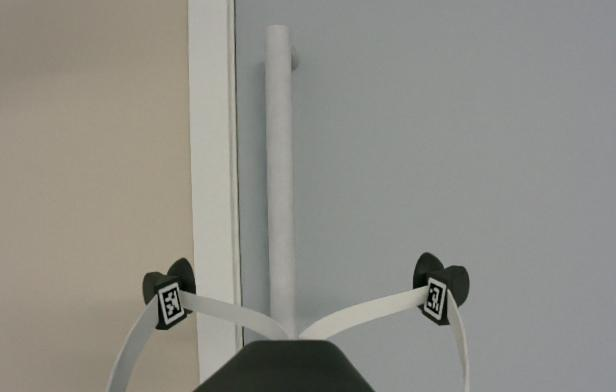

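Scene clock: 139.53 s.
earlier move: r1 done
move: r1 moving
r1.base_odometry: x=-0.949 y=+0.886 heading=+2.854
r1.turned_by_wheels: +0.252
r1.turned_by_imu: +0.253
r1.base_tilt: forward=-1.6 right=+1.3
r1.lidar_m: 1.05 0.78 0.74 0.69 0.98 2.06 2.16 2.20 2.11 2.23 2.73 2.64
r1.base_status: rotate_rad moving
r1.joint_positions: lift_m=+0.688 arm_m=+0.000 wrist_yaw_rad=+0.002 wrist_pitch_rad=+0.002 wrist_roll_rad=+0.000 gripper_m=+0.056
r1.joint_status: not commanded
r1.measured_speeds: translate_m=-0.001 strafe_m=+0.001 rotate_rad=+0.972 lift_m=+0.000 arm_m=+0.000 wrist_yaw_rad=+0.000 wrist_pitch_rad=+0.000 wrist_roll_rad=+0.000
r1.motor_effort: lift_m=+23(23) arm_m=+4(4) wheel_0=-8(8) wheel_1=-5(8) wheel_2=-6(7)
r1.servo_current: wrist_yaw_rad=46(65) wrist_pitch_rad=46(46) wrist_roll_rad=46(65) gripper_m=39(46)
r1.hand_pose: x=+0.4595 y=-0.0867 z=+0.8652 quat_wxyz=(+1.000, +0.000, +0.001, +0.001) (m; r1's base frame)
r1.wrist_depth_mm: 715 809 - - - - - / 741 798 - - - - - / 732 809 - - - - - / - 798 - - - - - / - 820 - - - - - / - 820 190 - 187 - - / - 152 - 137 1921 1863 1983
r2: as last shown
r2.lidar_m: 0.67 0.80 1.19 1.95 2.12 3.13 1.62 3.62 2.80 2.13 0.97 0.73
r2.motor_effort: lift_m=+21(21) arm_m=-4(4) wheel_0=+1(2) wheel_1=-5(6) wheel_2=-4(5)
r2.servo_current: wrist_yaw_rad=39(46) wrist_pitch_rad=33(46) wrist_roll_rad=46(52) gripper_m=52(59)
r2.wrist_depth_mm: - - 512 - - - - / - - 517 430 - - - / - - 521 436 - - - / - - 517 436 - - - / - - 521 445 - - - / - 186 201 436 190 - - / - - 525 - - - -
pictures: none

Request:
{"fn": "move", "kwargs": {"blocking": false, "r2": {"base":{"translate_m":0.125,"strafe_m":0.03},"joints":{"arm_m":0.075},"pace":"slow"}}}

Request:
{"fn": "wait", "kwargs": {"seconds": 3}}

Request:
{"fn": "wait", "kwargs": {"seconds": 2, "cameras": ["r2_wrist_camera","r1_head_camera"]}}

Scene clock: 143.87 s.
earlier move: r1 done
move: r2 moving
r1.base_odometry: x=-0.949 y=+0.886 heading=-2.442
r1.turned_by_wheels: +0.987
r1.turned_by_imu: +0.993
r1.base_tilt: forward=-1.6 right=+1.3
r1.lidar_m: 0.74 0.70 0.91 2.05 2.14 2.24 2.10 2.17 2.84 2.65 1.05 0.80
r1.base_status: done
r1.joint_positions: lift_m=+0.688 arm_m=+0.000 wrist_yaw_rad=+0.002 wrist_pitch_rad=+0.002 wrist_roll_rad=+0.000 gripper_m=+0.056
r1.joint_status: not commanded
r1.measured_speeds: all 0
r1.motor_effort: lift_m=+23(23) arm_m=-4(4) wheel_0=-3(3) wheel_1=-1(1) wheel_2=-1(1)
r1.servo_current: wrist_yaw_rad=39(59) wrist_pitch_rad=39(46) wrist_roll_rad=39(72) gripper_m=39(46)
r1.hand_pose: x=+0.4595 y=-0.0867 z=+0.8652 quat_wxyz=(+1.000, +0.000, +0.001, +0.001) (m; r1's base frame)
r1.wrist_depth_mm: 517 525 535 539 549 554 559 / 517 530 535 544 549 559 564 / 512 530 539 549 554 559 559 / 512 530 539 549 554 559 569 / 512 535 539 544 554 559 564 / 504 535 194 554 187 564 564 / 492 535 539 153 549 559 -
r2.base_odometry: x=-3.561 y=-1.363 heading=-2.796
r2.turned_by_wheels: +0.000
r2.turned_by_imu: +0.001
r2.base_tilt: forward=-0.7 right=+0.0
r2.lidar_m: 0.64 0.78 1.16 1.96 2.13 3.15 1.64 3.63 2.82 2.09 0.92 0.75
r2.base_status: translate_m moving; strafe_m moving
r2.joint_positions: lift_m=+0.900 arm_m=+0.012 wrist_yaw_rad=+0.002 wrist_pitch_rad=+0.001 wrist_roll_rad=+0.000 gripper_m=+0.130
r2.joint_status: arm_m moving
r2.measured_speeds: translate_m=+0.048 strafe_m=+0.012 rotate_rad=-0.002 lift_m=+0.000 arm_m=+0.049 wrist_yaw_rad=+0.000 wrist_pitch_rad=+0.000 wrist_roll_rad=+0.000
r2.motor_effort: lift_m=+21(21) arm_m=+8(10) wheel_0=+2(7) wheel_1=+7(7) wheel_2=-9(11)
r2.servo_current: wrist_yaw_rad=52(52) wrist_pitch_rad=39(39) wrist_roll_rad=46(59) gripper_m=52(52)
r2.hand_pose: x=+0.4720 y=-0.0867 z=+1.0777 quat_wxyz=(+1.000, +0.000, +0.001, +0.001) (m; r2's base frame)
r2.wrist_depth_mm: - - 488 - - - - / - - 492 413 - - - / - - 500 413 - - - / - - 500 415 - - - / - - 500 418 - - - / - 186 200 164 190 - - / - - 508 - - - -
pictures: none

Scene clock: 145.90 s.
earlier move: r2 done
r1.base_odometry: x=-0.949 y=+0.886 heading=-2.442
r1.turned_by_wheels: +0.000
r1.turned_by_imu: +0.000
r1.base_tilt: forward=-1.6 right=+1.3
r1.lidar_m: 0.74 0.72 0.90 2.06 2.10 2.25 2.10 2.17 2.82 2.65 1.04 0.79
r1.base_status: done
r1.joint_positions: lift_m=+0.688 arm_m=+0.000 wrist_yaw_rad=+0.002 wrist_pitch_rad=+0.002 wrist_roll_rad=+0.000 gripper_m=+0.056
r1.joint_status: not commanded
r1.measured_speeds: all 0
r1.motor_effort: lift_m=+23(23) arm_m=-3(4) wheel_0=-3(3) wheel_1=-1(1) wheel_2=-1(1)
r1.servo_current: wrist_yaw_rad=65(72) wrist_pitch_rad=46(52) wrist_roll_rad=72(72) gripper_m=33(52)
r1.hand_pose: x=+0.4595 y=-0.0867 z=+0.8652 quat_wxyz=(+1.000, +0.000, +0.001, +0.001) (m; r1's base frame)
r1.wrist_depth_mm: 512 535 535 539 549 554 559 / 512 530 535 539 549 559 564 / 517 530 535 549 549 559 559 / 512 530 539 549 554 559 569 / 508 530 539 539 549 559 559 / 500 535 194 549 187 559 559 / 492 530 544 153 554 559 -
r2.base_odometry: x=-3.657 y=-1.427 heading=-2.796
r2.turned_by_wheels: +0.000
r2.turned_by_imu: +0.001
r2.base_tilt: forward=-0.7 right=+0.1
r2.lidar_m: 0.56 0.64 0.99 1.93 2.08 3.11 1.75 3.65 2.83 1.82 0.79 0.62
r2.base_status: done
r2.joint_positions: lift_m=+0.900 arm_m=+0.075 wrist_yaw_rad=+0.002 wrist_pitch_rad=+0.001 wrist_roll_rad=+0.000 gripper_m=+0.130
r2.joint_status: all done
r2.measured_speeds: all 0
r2.motor_effort: lift_m=+21(21) arm_m=+8(12) wheel_0=+4(11) wheel_1=+4(9) wheel_2=-5(11)
r2.servo_current: wrist_yaw_rad=46(72) wrist_pitch_rad=39(52) wrist_roll_rad=39(59) gripper_m=52(59)
r2.hand_pose: x=+0.5343 y=-0.0867 z=+1.0777 quat_wxyz=(+1.000, +0.000, +0.001, +0.001) (m; r2's base frame)
r2.wrist_depth_mm: 347 332 315 237 300 291 282 / 347 336 319 239 300 293 283 / 349 336 322 239 304 293 285 / 353 338 324 244 306 296 289 / 355 343 325 240 307 296 289 / 357 343 317 239 306 296 293 / 359 345 325 - 309 301 291
wait: 2.03 of 3 s (r2 has come to rest)
pictures: none

Scene clock: 147.90 s.
r1.base_odometry: x=-0.949 y=+0.886 heading=-2.442
r1.turned_by_wheels: +0.000
r1.turned_by_imu: +0.000
r1.base_tilt: forward=-1.6 right=+1.3
r1.lidar_m: 0.74 0.70 0.94 2.07 2.12 2.24 2.11 2.19 2.80 2.64 1.05 0.82
r1.base_status: done
r1.joint_positions: lift_m=+0.688 arm_m=+0.000 wrist_yaw_rad=+0.002 wrist_pitch_rad=+0.002 wrist_roll_rad=+0.000 gripper_m=+0.056
r1.joint_status: not commanded
r1.measured_speeds: all 0
r1.motor_effort: lift_m=+23(23) arm_m=-3(4) wheel_0=-3(3) wheel_1=-1(1) wheel_2=-1(1)
r1.servo_current: wrist_yaw_rad=39(72) wrist_pitch_rad=39(52) wrist_roll_rad=59(72) gripper_m=39(52)
r1.hand_pose: x=+0.4595 y=-0.0867 z=+0.8652 quat_wxyz=(+1.000, +0.000, +0.001, +0.001) (m; r1's base frame)
r1.wrist_depth_mm: 517 525 535 539 544 554 559 / 512 530 535 539 544 554 559 / 508 530 535 544 554 559 564 / 508 530 539 549 549 564 559 / 504 535 544 549 554 564 564 / 500 535 194 544 187 569 564 / 500 530 539 153 554 564 -
r2.base_odometry: x=-3.657 y=-1.427 heading=-2.796
r2.turned_by_wheels: +0.000
r2.turned_by_imu: +0.000
r2.base_tilt: forward=-0.6 right=+0.1
r2.lidar_m: 0.54 0.65 0.99 1.91 2.07 3.10 1.76 3.67 2.88 1.80 0.83 0.63
r2.base_status: done
r2.joint_positions: lift_m=+0.900 arm_m=+0.075 wrist_yaw_rad=+0.002 wrist_pitch_rad=+0.001 wrist_roll_rad=+0.000 gripper_m=+0.130
r2.joint_status: all done
r2.measured_speeds: all 0
r2.motor_effort: lift_m=+21(21) arm_m=+8(12) wheel_0=+4(11) wheel_1=+4(9) wheel_2=-5(11)
r2.servo_current: wrist_yaw_rad=46(72) wrist_pitch_rad=39(52) wrist_roll_rad=52(59) gripper_m=52(59)
r2.hand_pose: x=+0.5343 y=-0.0867 z=+1.0777 quat_wxyz=(+1.000, +0.000, +0.001, +0.001) (m; r2's base frame)
r2.wrist_depth_mm: 343 330 317 237 300 290 282 / 345 336 317 239 301 291 285 / 349 336 320 239 303 293 285 / 351 340 322 244 307 296 290 / 353 342 324 240 307 297 289 / 357 342 319 239 306 296 293 / 359 347 322 - 309 301 293
wait: 2.00 s; at rest by 0.27 s
pictures: r1_head_camera, r2_wrist_camera
Images, in order (width x height): r1_head_camera 420x560, r2_wrist_camera 616x392.

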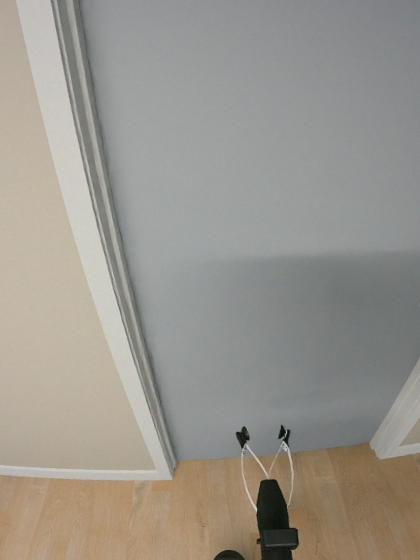

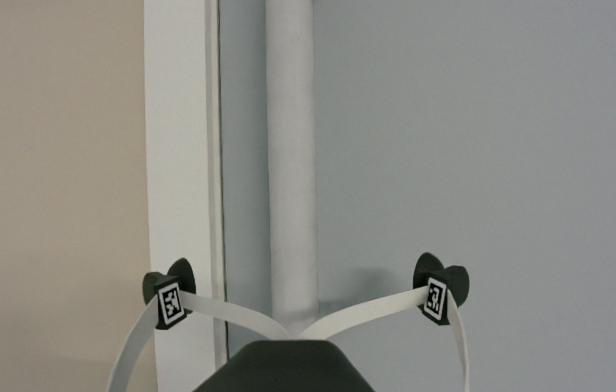

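Request:
{"fn": "move", "kwargs": {"blocking": false, "r2": {"joints":{"gripper_m":-0.03}}, "r1": {"base":{"rotate_rad":0.09}}}}

Request:
{"fn": "wait", "kwargs": {"seconds": 1.5}}

Request:
{"fn": "wait", "kwargs": {"seconds": 1.5}}

Request:
{"fn": "move", "kwargs": {"blocking": false, "r2": {"base":{"translate_m":-0.44,"strafe_m":-0.11},"contact_limits":{"translate_m":0.8},"pace":"slow"}, "r1": {"base":{"strafe_m":-0.25}}}}

Request:
{"fn": "wait", "kwargs": {"seconds": 3}}

Request:
{"fn": "wait", "kwargs": {"seconds": 4, "cameras": ["r2_head_camera","r2_wrist_camera","r1_head_camera"]}}

Scene clock: 170.63 s.
move: r1 moving; r2 moving
r1.base_odometry: x=-0.949 y=+0.886 heading=-2.353
r1.turned_by_wheels: +0.090
r1.turned_by_imu: +0.090
r1.base_tilt: forward=-1.6 right=+1.3
r1.lidar_m: 0.74 0.70 1.00 2.06 2.17 2.18 2.09 2.24 2.74 2.47 1.05 0.78
r1.base_status: rotate_rad moving
r1.joint_positions: lift_m=+0.688 arm_m=+0.000 wrist_yaw_rad=+0.002 wrist_pitch_rad=+0.002 wrist_roll_rad=+0.000 gripper_m=+0.056
r1.joint_status: not commanded
r1.measured_speeds: all 0
r1.motor_effort: lift_m=+23(23) arm_m=-3(4) wheel_0=-2(8) wheel_1=-1(7) wheel_2=+1(6)
r1.servo_current: wrist_yaw_rad=39(65) wrist_pitch_rad=39(52) wrist_roll_rad=72(72) gripper_m=46(46)
r1.hand_pose: x=+0.4595 y=-0.0868 z=+0.8652 quat_wxyz=(+1.000, +0.000, +0.001, +0.001) (m; r1's base frame)
r1.wrist_depth_mm: 449 535 535 530 530 525 517 / 452 539 539 535 530 525 521 / 449 539 535 535 530 525 521 / 452 544 539 539 530 530 525 / 455 549 539 535 535 530 525 / 455 544 194 535 188 530 525 / 459 500 544 153 535 530 525
r2.base_odometry: x=-3.657 y=-1.427 heading=-2.796
r2.turned_by_wheels: +0.000
r2.turned_by_imu: +0.000
r2.base_tilt: forward=-0.7 right=+0.1
r2.lidar_m: 0.54 0.67 0.97 1.92 2.08 3.10 1.76 3.67 2.88 1.81 0.82 0.60
r2.base_status: not commanded
r2.joint_positions: lift_m=+0.900 arm_m=+0.075 wrist_yaw_rad=+0.002 wrist_pitch_rad=+0.001 wrist_roll_rad=+0.000 gripper_m=+0.117
r2.joint_status: gripper_m moving
r2.measured_speeds: all 0
r2.motor_effort: lift_m=+21(21) arm_m=+7(8) wheel_0=+4(4) wheel_1=+4(4) wheel_2=-5(5)
r2.servo_current: wrist_yaw_rad=39(65) wrist_pitch_rad=46(46) wrist_roll_rad=46(59) gripper_m=117(117)
r2.hand_pose: x=+0.5343 y=-0.0867 z=+1.0777 quat_wxyz=(+1.000, +0.000, +0.001, +0.001) (m; r2's base frame)
r2.wrist_depth_mm: 345 332 317 237 300 290 282 / 347 334 319 239 303 293 283 / 349 336 320 239 303 294 285 / 351 340 322 243 306 296 289 / 355 342 324 239 309 297 290 / 357 343 319 240 213 296 293 / 359 345 325 - 307 301 293
pictures: none

Scene clock: 170.87 s.
earlier move: r1 done; r2 moving
r1.base_odometry: x=-0.949 y=+0.886 heading=-2.353
r1.turned_by_wheels: +0.000
r1.turned_by_imu: +0.000
r1.base_tilt: forward=-1.6 right=+1.3
r1.lidar_m: 0.74 0.71 0.99 2.06 2.19 2.16 2.10 2.25 2.75 2.44 1.04 0.77
r1.base_status: done
r1.joint_positions: lift_m=+0.688 arm_m=+0.000 wrist_yaw_rad=+0.002 wrist_pitch_rad=+0.002 wrist_roll_rad=+0.000 gripper_m=+0.056
r1.joint_status: not commanded
r1.measured_speeds: all 0
r1.motor_effort: lift_m=+23(23) arm_m=-3(4) wheel_0=-3(8) wheel_1=-2(7) wheel_2=+1(6)
r1.servo_current: wrist_yaw_rad=39(65) wrist_pitch_rad=52(52) wrist_roll_rad=52(72) gripper_m=39(46)
r1.hand_pose: x=+0.4595 y=-0.0868 z=+0.8652 quat_wxyz=(+1.000, +0.000, +0.001, +0.001) (m; r1's base frame)
r1.wrist_depth_mm: 449 535 535 530 530 525 517 / 452 544 535 530 535 525 521 / 455 544 539 535 535 535 525 / 452 544 544 535 530 525 521 / 452 544 549 539 535 525 525 / 459 554 194 530 187 535 525 / 459 496 554 154 539 535 525
r2.base_odometry: x=-3.657 y=-1.427 heading=-2.796
r2.turned_by_wheels: +0.000
r2.turned_by_imu: +0.000
r2.base_tilt: forward=-0.6 right=+0.0
r2.lidar_m: 0.56 0.69 1.00 1.93 2.08 3.09 1.75 3.66 2.85 1.80 0.83 0.63
r2.base_status: not commanded
r2.joint_positions: lift_m=+0.900 arm_m=+0.075 wrist_yaw_rad=+0.002 wrist_pitch_rad=+0.001 wrist_roll_rad=+0.000 gripper_m=+0.098
r2.joint_status: gripper_m moving
r2.measured_speeds: all 0
r2.motor_effort: lift_m=+21(21) arm_m=+7(8) wheel_0=+4(4) wheel_1=+4(4) wheel_2=-5(5)
r2.servo_current: wrist_yaw_rad=46(65) wrist_pitch_rad=46(46) wrist_roll_rad=39(59) gripper_m=124(124)
r2.hand_pose: x=+0.5343 y=-0.0867 z=+1.0777 quat_wxyz=(+1.000, +0.000, +0.001, +0.001) (m; r2's base frame)
r2.wrist_depth_mm: 347 330 315 237 298 291 282 / 347 334 319 239 301 293 283 / 351 336 320 238 303 294 286 / 351 340 324 244 306 296 289 / 351 340 324 240 307 297 290 / 355 343 197 240 195 297 290 / 362 343 324 - 307 301 293
wait: 0.23 of 1.5 s (r1 has come to rest)
pictures: none

Scene clock: 172.37 s.
earlier move: r2 moving
r1.base_odometry: x=-0.949 y=+0.886 heading=-2.353
r1.turned_by_wheels: +0.000
r1.turned_by_imu: +0.000
r1.base_tilt: forward=-1.6 right=+1.3
r1.lidar_m: 0.73 0.69 1.01 2.03 2.17 2.18 2.10 2.23 2.75 2.44 1.05 0.77
r1.base_status: done
r1.joint_positions: lift_m=+0.688 arm_m=+0.000 wrist_yaw_rad=+0.002 wrist_pitch_rad=+0.002 wrist_roll_rad=+0.000 gripper_m=+0.056
r1.joint_status: not commanded
r1.measured_speeds: all 0
r1.motor_effort: lift_m=+23(23) arm_m=-3(4) wheel_0=-3(8) wheel_1=-1(7) wheel_2=+1(6)
r1.servo_current: wrist_yaw_rad=46(65) wrist_pitch_rad=39(52) wrist_roll_rad=46(72) gripper_m=39(46)
r1.hand_pose: x=+0.4595 y=-0.0868 z=+0.8652 quat_wxyz=(+1.000, +0.000, +0.001, +0.001) (m; r1's base frame)
r1.wrist_depth_mm: 452 549 544 535 525 525 525 / 449 535 535 535 530 530 525 / 452 539 535 535 530 525 521 / 455 539 544 535 535 525 525 / 455 544 539 544 535 535 521 / 455 544 193 539 187 530 530 / 455 500 549 153 530 535 530
r2.base_odometry: x=-3.657 y=-1.427 heading=-2.796
r2.turned_by_wheels: +0.000
r2.turned_by_imu: +0.000
r2.base_tilt: forward=-0.6 right=+0.1
r2.lidar_m: 0.53 0.66 1.02 1.91 2.10 3.11 1.76 3.66 2.88 1.78 0.82 0.64
r2.base_status: not commanded
r2.joint_positions: lift_m=+0.900 arm_m=+0.075 wrist_yaw_rad=+0.002 wrist_pitch_rad=+0.001 wrist_roll_rad=+0.000 gripper_m=-0.029
r2.joint_status: gripper_m moving
r2.measured_speeds: all 0
r2.motor_effort: lift_m=+21(21) arm_m=+7(8) wheel_0=+2(5) wheel_1=+2(4) wheel_2=-3(5)
r2.servo_current: wrist_yaw_rad=46(65) wrist_pitch_rad=39(46) wrist_roll_rad=46(59) gripper_m=98(228)
r2.hand_pose: x=+0.5343 y=-0.0869 z=+1.0777 quat_wxyz=(+1.000, +0.000, +0.001, +0.001) (m; r2's base frame)
r2.wrist_depth_mm: 345 330 317 237 298 287 283 / 347 336 319 239 301 291 285 / 349 336 320 238 303 293 286 / 351 338 324 243 304 296 287 / 355 342 324 238 307 298 290 / 357 343 186 200 179 297 291 / 359 349 327 - 309 297 293
wait: 1.50 s; no rest
pictures: none

Scene clock: 172.87 s.
earlier move: r2 done
move: r1 moving; r2 moving
r1.base_odometry: x=-0.975 y=+0.912 heading=-2.353
r1.turned_by_wheels: +0.000
r1.turned_by_imu: +0.000
r1.base_tilt: forward=-1.6 right=+1.3
r1.lidar_m: 0.74 0.71 1.00 2.08 2.20 2.18 2.10 2.24 2.71 2.44 1.01 0.77
r1.base_status: strafe_m moving
r1.joint_positions: lift_m=+0.688 arm_m=+0.000 wrist_yaw_rad=+0.002 wrist_pitch_rad=+0.002 wrist_roll_rad=+0.000 gripper_m=+0.056
r1.joint_status: not commanded
r1.measured_speeds: translate_m=+0.000 strafe_m=-0.142 rotate_rad=-0.003 lift_m=+0.000 arm_m=+0.000 wrist_yaw_rad=+0.000 wrist_pitch_rad=+0.000 wrist_roll_rad=+0.000
r1.motor_effort: lift_m=+23(23) arm_m=-3(4) wheel_0=+10(10) wheel_1=-9(11) wheel_2=+0(1)
r1.servo_current: wrist_yaw_rad=59(65) wrist_pitch_rad=33(46) wrist_roll_rad=39(59) gripper_m=39(46)
r1.hand_pose: x=+0.4595 y=-0.0868 z=+0.8652 quat_wxyz=(+1.000, +0.000, +0.001, +0.001) (m; r1's base frame)
r1.wrist_depth_mm: 484 539 535 530 530 517 521 / 488 539 535 530 525 521 521 / 469 544 535 535 525 525 521 / 484 549 535 535 530 530 517 / 477 549 539 539 525 525 525 / 473 549 193 539 187 530 521 / 459 535 544 153 535 525 525
r2.base_odometry: x=-3.647 y=-1.420 heading=-2.796
r2.turned_by_wheels: +0.000
r2.turned_by_imu: +0.000
r2.base_tilt: forward=-0.7 right=+0.1
r2.lidar_m: 0.56 0.69 1.01 1.92 2.08 3.09 1.73 3.67 2.85 1.78 0.81 0.65
r2.base_status: translate_m moving; strafe_m moving
r2.joint_positions: lift_m=+0.900 arm_m=+0.075 wrist_yaw_rad=+0.002 wrist_pitch_rad=+0.001 wrist_roll_rad=+0.000 gripper_m=-0.029
r2.joint_status: all done
r2.measured_speeds: translate_m=-0.047 strafe_m=-0.011 rotate_rad=+0.000 lift_m=+0.000 arm_m=+0.000 wrist_yaw_rad=+0.000 wrist_pitch_rad=+0.000 wrist_roll_rad=+0.000
r2.motor_effort: lift_m=+21(21) arm_m=+7(7) wheel_0=-4(9) wheel_1=-6(7) wheel_2=+9(9)
r2.servo_current: wrist_yaw_rad=46(59) wrist_pitch_rad=33(46) wrist_roll_rad=52(52) gripper_m=111(117)
r2.contact_limits: translate_m 0.8
r2.hand_pose: x=+0.5343 y=-0.0869 z=+1.0777 quat_wxyz=(+1.000, +0.000, +0.001, +0.001) (m; r2's base frame)
r2.wrist_depth_mm: 355 343 327 252 310 300 293 / 359 347 329 252 312 301 294 / 359 349 329 252 314 304 297 / 366 349 332 252 317 306 298 / 366 351 336 253 319 307 298 / 370 355 186 200 179 309 300 / 373 362 338 - 319 307 301
pictures: none

Scene clock: 174.53 s.
earlier move: r1 done; r2 moving
r1.base_odometry: x=-1.127 y=+1.062 heading=-2.352
r1.turned_by_wheels: +0.000
r1.turned_by_imu: -0.001
r1.base_tilt: forward=-1.6 right=+1.2
r1.lidar_m: 0.72 0.77 0.98 2.31 2.42 2.17 2.11 2.24 2.50 2.41 0.94 0.78
r1.base_status: done
r1.joint_positions: lift_m=+0.688 arm_m=+0.000 wrist_yaw_rad=+0.002 wrist_pitch_rad=+0.002 wrist_roll_rad=+0.000 gripper_m=+0.056
r1.joint_status: not commanded
r1.measured_speeds: all 0
r1.motor_effort: lift_m=+23(23) arm_m=-3(4) wheel_0=+1(11) wheel_1=+0(11) wheel_2=+0(2)
r1.servo_current: wrist_yaw_rad=52(72) wrist_pitch_rad=39(52) wrist_roll_rad=52(72) gripper_m=39(52)
r1.hand_pose: x=+0.4595 y=-0.0868 z=+0.8652 quat_wxyz=(+1.000, +0.000, +0.001, +0.001) (m; r1's base frame)
r1.wrist_depth_mm: 530 530 525 530 521 517 521 / 530 535 530 530 530 525 521 / 530 530 530 530 530 530 521 / 535 535 535 530 525 525 525 / 539 539 530 535 535 530 530 / 539 539 195 535 188 530 530 / 544 535 535 153 535 530 535
r2.base_odometry: x=-3.518 y=-1.333 heading=-2.796
r2.turned_by_wheels: +0.000
r2.turned_by_imu: +0.000
r2.base_tilt: forward=-0.7 right=+0.1
r2.lidar_m: 0.72 0.82 1.22 1.97 2.16 3.17 1.56 3.58 2.82 2.23 1.03 0.78
r2.base_status: translate_m moving; strafe_m moving
r2.joint_positions: lift_m=+0.900 arm_m=+0.075 wrist_yaw_rad=+0.002 wrist_pitch_rad=+0.001 wrist_roll_rad=+0.000 gripper_m=-0.029
r2.joint_status: all done
r2.measured_speeds: translate_m=-0.096 strafe_m=-0.025 rotate_rad=-0.005 lift_m=+0.000 arm_m=+0.000 wrist_yaw_rad=+0.000 wrist_pitch_rad=+0.000 wrist_roll_rad=+0.000
r2.motor_effort: lift_m=+20(21) arm_m=+7(7) wheel_0=-7(9) wheel_1=-6(9) wheel_2=+6(11)
r2.servo_current: wrist_yaw_rad=52(59) wrist_pitch_rad=39(46) wrist_roll_rad=46(59) gripper_m=117(117)
r2.contact_limits: translate_m 0.8
r2.hand_pose: x=+0.5343 y=-0.0869 z=+1.0777 quat_wxyz=(+1.000, +0.000, +0.001, +0.001) (m; r2's base frame)
r2.wrist_depth_mm: - - 473 - - - - / - - 469 - - - - / - - 480 - - - - / - - 477 - - - - / - - 484 397 - - - / - - 186 200 170 - - / - - 484 - - - -
wait: 1.67 of 3 s (r1 has come to rest)
pictures: none

Scene clock: 178.17 s.
earlier move: r2 done
r1.base_odometry: x=-1.127 y=+1.062 heading=-2.352
r1.turned_by_wheels: +0.000
r1.turned_by_imu: +0.000
r1.base_tilt: forward=-1.6 right=+1.3
r1.lidar_m: 0.73 0.77 1.01 2.31 2.42 2.18 2.11 2.24 2.49 2.41 0.93 0.76
r1.base_status: done
r1.joint_positions: lift_m=+0.688 arm_m=+0.000 wrist_yaw_rad=+0.002 wrist_pitch_rad=+0.002 wrist_roll_rad=+0.000 gripper_m=+0.056
r1.joint_status: not commanded
r1.measured_speeds: all 0
r1.motor_effort: lift_m=+23(23) arm_m=-4(4) wheel_0=+2(11) wheel_1=+1(11) wheel_2=+1(2)
r1.servo_current: wrist_yaw_rad=46(72) wrist_pitch_rad=39(52) wrist_roll_rad=52(72) gripper_m=39(52)
r1.hand_pose: x=+0.4595 y=-0.0868 z=+0.8652 quat_wxyz=(+1.000, +0.000, +0.001, +0.001) (m; r1's base frame)
r1.wrist_depth_mm: 530 535 525 530 525 530 521 / 525 535 530 535 525 525 517 / 530 525 535 530 535 535 530 / 539 530 530 530 530 525 525 / 539 530 530 530 530 530 530 / 539 535 195 530 188 530 525 / 535 539 535 153 539 530 530
r2.base_odometry: x=-3.281 y=-1.174 heading=-2.796
r2.turned_by_wheels: +0.000
r2.turned_by_imu: +0.000
r2.base_tilt: forward=-0.7 right=+0.1
r2.lidar_m: 0.99 1.13 1.68 2.07 2.23 3.31 1.31 3.47 2.73 2.66 1.37 1.08
r2.base_status: done
r2.joint_positions: lift_m=+0.900 arm_m=+0.075 wrist_yaw_rad=+0.002 wrist_pitch_rad=+0.001 wrist_roll_rad=+0.000 gripper_m=-0.029
r2.joint_status: all done
r2.measured_speeds: all 0
r2.motor_effort: lift_m=+21(21) arm_m=+7(8) wheel_0=-4(9) wheel_1=-5(9) wheel_2=+5(11)
r2.servo_current: wrist_yaw_rad=46(59) wrist_pitch_rad=46(52) wrist_roll_rad=52(65) gripper_m=111(117)
r2.contact_limits: translate_m 0.8
r2.hand_pose: x=+0.5343 y=-0.0869 z=+1.0777 quat_wxyz=(+1.000, +0.000, +0.001, +0.001) (m; r2's base frame)
r2.wrist_depth_mm: - - - - - - - / - - - - - - - / - - 676 - - - - / - - 676 - - - - / - - - - - - - / - - 183 199 171 - - / - - - - - - -
wait: 3.63 of 4 s (r2 has come to rest)
pictures: r1_head_camera, r2_head_camera, r2_wrist_camera
Images, in order (width x height): r1_head_camera 420x560, r2_head_camera 420x560, r2_wrist_camera 616x392.

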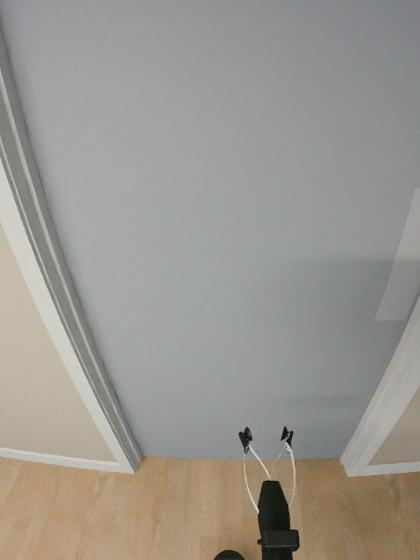

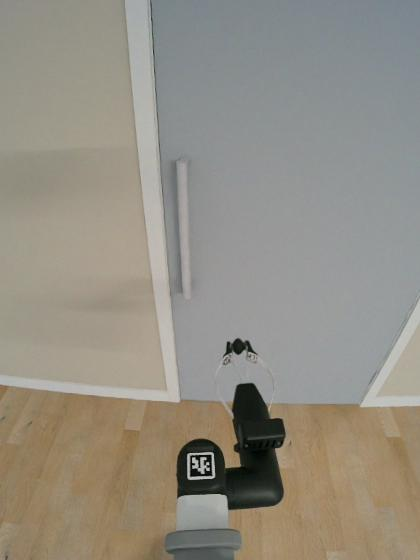

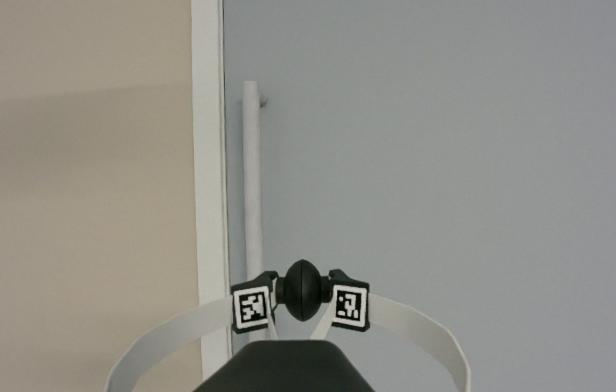

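Request:
{"fn": "move", "kwargs": {"blocking": false, "r2": {"base":{"translate_m":0.485,"strafe_m":0.10},"joints":{"gripper_m":0.13},"pace":"default","contact_limits":{"translate_m":0.3}}}}

Request:
{"fn": "wait", "kwargs": {"seconds": 5, "cameras": ["r2_wrist_camera"]}}

Scene clock: 183.93 s.
move: r2 moving
r1: as last shown
r1.lidar_m: 0.75 0.79 1.00 2.30 2.43 2.19 2.10 2.24 2.47 2.41 0.95 0.77
r1.motor_effort: lift_m=+23(23) arm_m=-3(4) wheel_0=+1(2) wheel_1=+1(1) wheel_2=+1(1)
r1.servo_current: wrist_yaw_rad=52(65) wrist_pitch_rad=33(46) wrist_roll_rad=65(65) gripper_m=46(46)
r1.wrist_depth_mm: 525 530 521 530 530 525 517 / 535 530 525 525 530 525 530 / 535 530 535 530 535 525 530 / 539 530 530 530 535 530 530 / 535 539 530 530 535 530 525 / 539 535 193 535 187 535 525 / 539 535 535 153 535 530 530
r2.base_odometry: x=-3.308 y=-1.191 heading=-2.796
r2.turned_by_wheels: +0.000
r2.turned_by_imu: +0.001
r2.base_tilt: forward=-0.7 right=+0.0
r2.lidar_m: 0.93 1.09 1.65 2.04 2.24 3.28 1.34 3.48 2.74 2.66 1.32 1.03
r2.base_status: translate_m moving; strafe_m moving
r2.joint_positions: lift_m=+0.900 arm_m=+0.075 wrist_yaw_rad=+0.002 wrist_pitch_rad=+0.001 wrist_roll_rad=+0.000 gripper_m=-0.003
r2.joint_status: gripper_m moving
r2.measured_speeds: translate_m=+0.122 strafe_m=+0.025 rotate_rad=-0.001 lift_m=+0.000 arm_m=+0.000 wrist_yaw_rad=+0.000 wrist_pitch_rad=+0.000 wrist_roll_rad=+0.000
r2.motor_effort: lift_m=+21(21) arm_m=+7(8) wheel_0=+4(7) wheel_1=+9(9) wheel_2=-12(12)
r2.servo_current: wrist_yaw_rad=46(52) wrist_pitch_rad=39(46) wrist_roll_rad=52(59) gripper_m=104(104)
r2.contact_limits: translate_m 0.3
r2.hand_pose: x=+0.5343 y=-0.0869 z=+1.0777 quat_wxyz=(+1.000, +0.000, +0.001, +0.001) (m; r2's base frame)
r2.wrist_depth_mm: - - 723 - - - - / - - 715 - - - - / - - 723 - - - - / - - 654 - - - - / - - 654 - - - - / - - 181 193 175 - - / - 120 - - - - -
pictures: none

Scene clock: 186.57 s.
earlier move: r2 done
r1.base_odometry: x=-1.127 y=+1.062 heading=-2.352
r1.turned_by_wheels: +0.000
r1.turned_by_imu: +0.000
r1.base_tilt: forward=-1.6 right=+1.3
r1.lidar_m: 0.72 0.79 0.99 2.30 2.43 2.19 2.11 2.23 2.52 2.41 0.93 0.76
r1.base_status: not commanded
r1.joint_positions: lift_m=+0.688 arm_m=+0.000 wrist_yaw_rad=+0.002 wrist_pitch_rad=+0.002 wrist_roll_rad=+0.000 gripper_m=+0.056
r1.joint_status: not commanded
r1.measured_speeds: all 0
r1.motor_effort: lift_m=+23(23) arm_m=-4(4) wheel_0=+1(2) wheel_1=+1(1) wheel_2=+1(1)
r1.servo_current: wrist_yaw_rad=39(72) wrist_pitch_rad=39(52) wrist_roll_rad=52(65) gripper_m=39(52)
r1.hand_pose: x=+0.4595 y=-0.0868 z=+0.8652 quat_wxyz=(+1.000, +0.000, +0.001, +0.001) (m; r1's base frame)
r1.wrist_depth_mm: 525 530 525 521 525 525 517 / 539 530 525 530 525 525 521 / 535 535 530 535 530 530 521 / 535 535 525 525 525 530 525 / 539 535 530 530 535 530 525 / 539 539 193 535 187 525 525 / 539 535 535 153 530 535 525
r2.base_odometry: x=-3.703 y=-1.433 heading=-2.796
r2.turned_by_wheels: +0.000
r2.turned_by_imu: +0.001
r2.base_tilt: forward=-0.7 right=+0.1
r2.lidar_m: 0.50 0.59 0.93 1.92 2.10 3.07 1.80 3.65 2.87 1.68 0.77 0.58
r2.base_status: done
r2.joint_positions: lift_m=+0.900 arm_m=+0.075 wrist_yaw_rad=+0.002 wrist_pitch_rad=+0.001 wrist_roll_rad=+0.000 gripper_m=+0.130
r2.joint_status: all done
r2.measured_speeds: all 0
r2.motor_effort: lift_m=+21(21) arm_m=+7(8) wheel_0=+3(10) wheel_1=+2(10) wheel_2=-4(14)
r2.servo_current: wrist_yaw_rad=59(59) wrist_pitch_rad=39(46) wrist_roll_rad=46(59) gripper_m=46(130)
r2.contact_limits: translate_m 0.3
r2.hand_pose: x=+0.5343 y=-0.0869 z=+1.0777 quat_wxyz=(+1.000, +0.000, +0.001, +0.001) (m; r2's base frame)
r2.wrist_depth_mm: 293 270 273 263 257 248 242 / 297 271 276 264 257 249 243 / 298 273 278 266 259 252 245 / 301 274 279 265 262 252 247 / 303 278 279 267 263 253 247 / 306 278 201 202 260 253 248 / 307 282 285 - 264 257 250
wait: 2.63 of 5 s (r2 has come to rest)
pictures: r2_wrist_camera
Images, in order (width x height): r2_wrist_camera 616x392.

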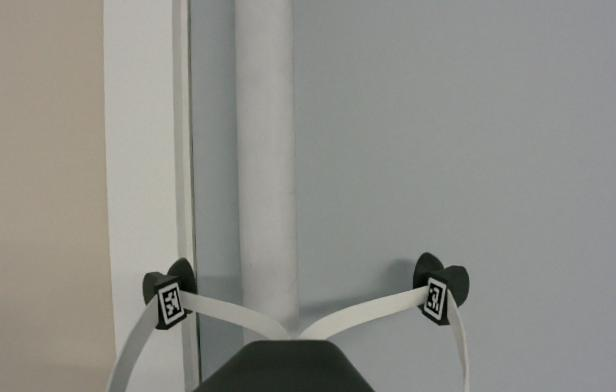

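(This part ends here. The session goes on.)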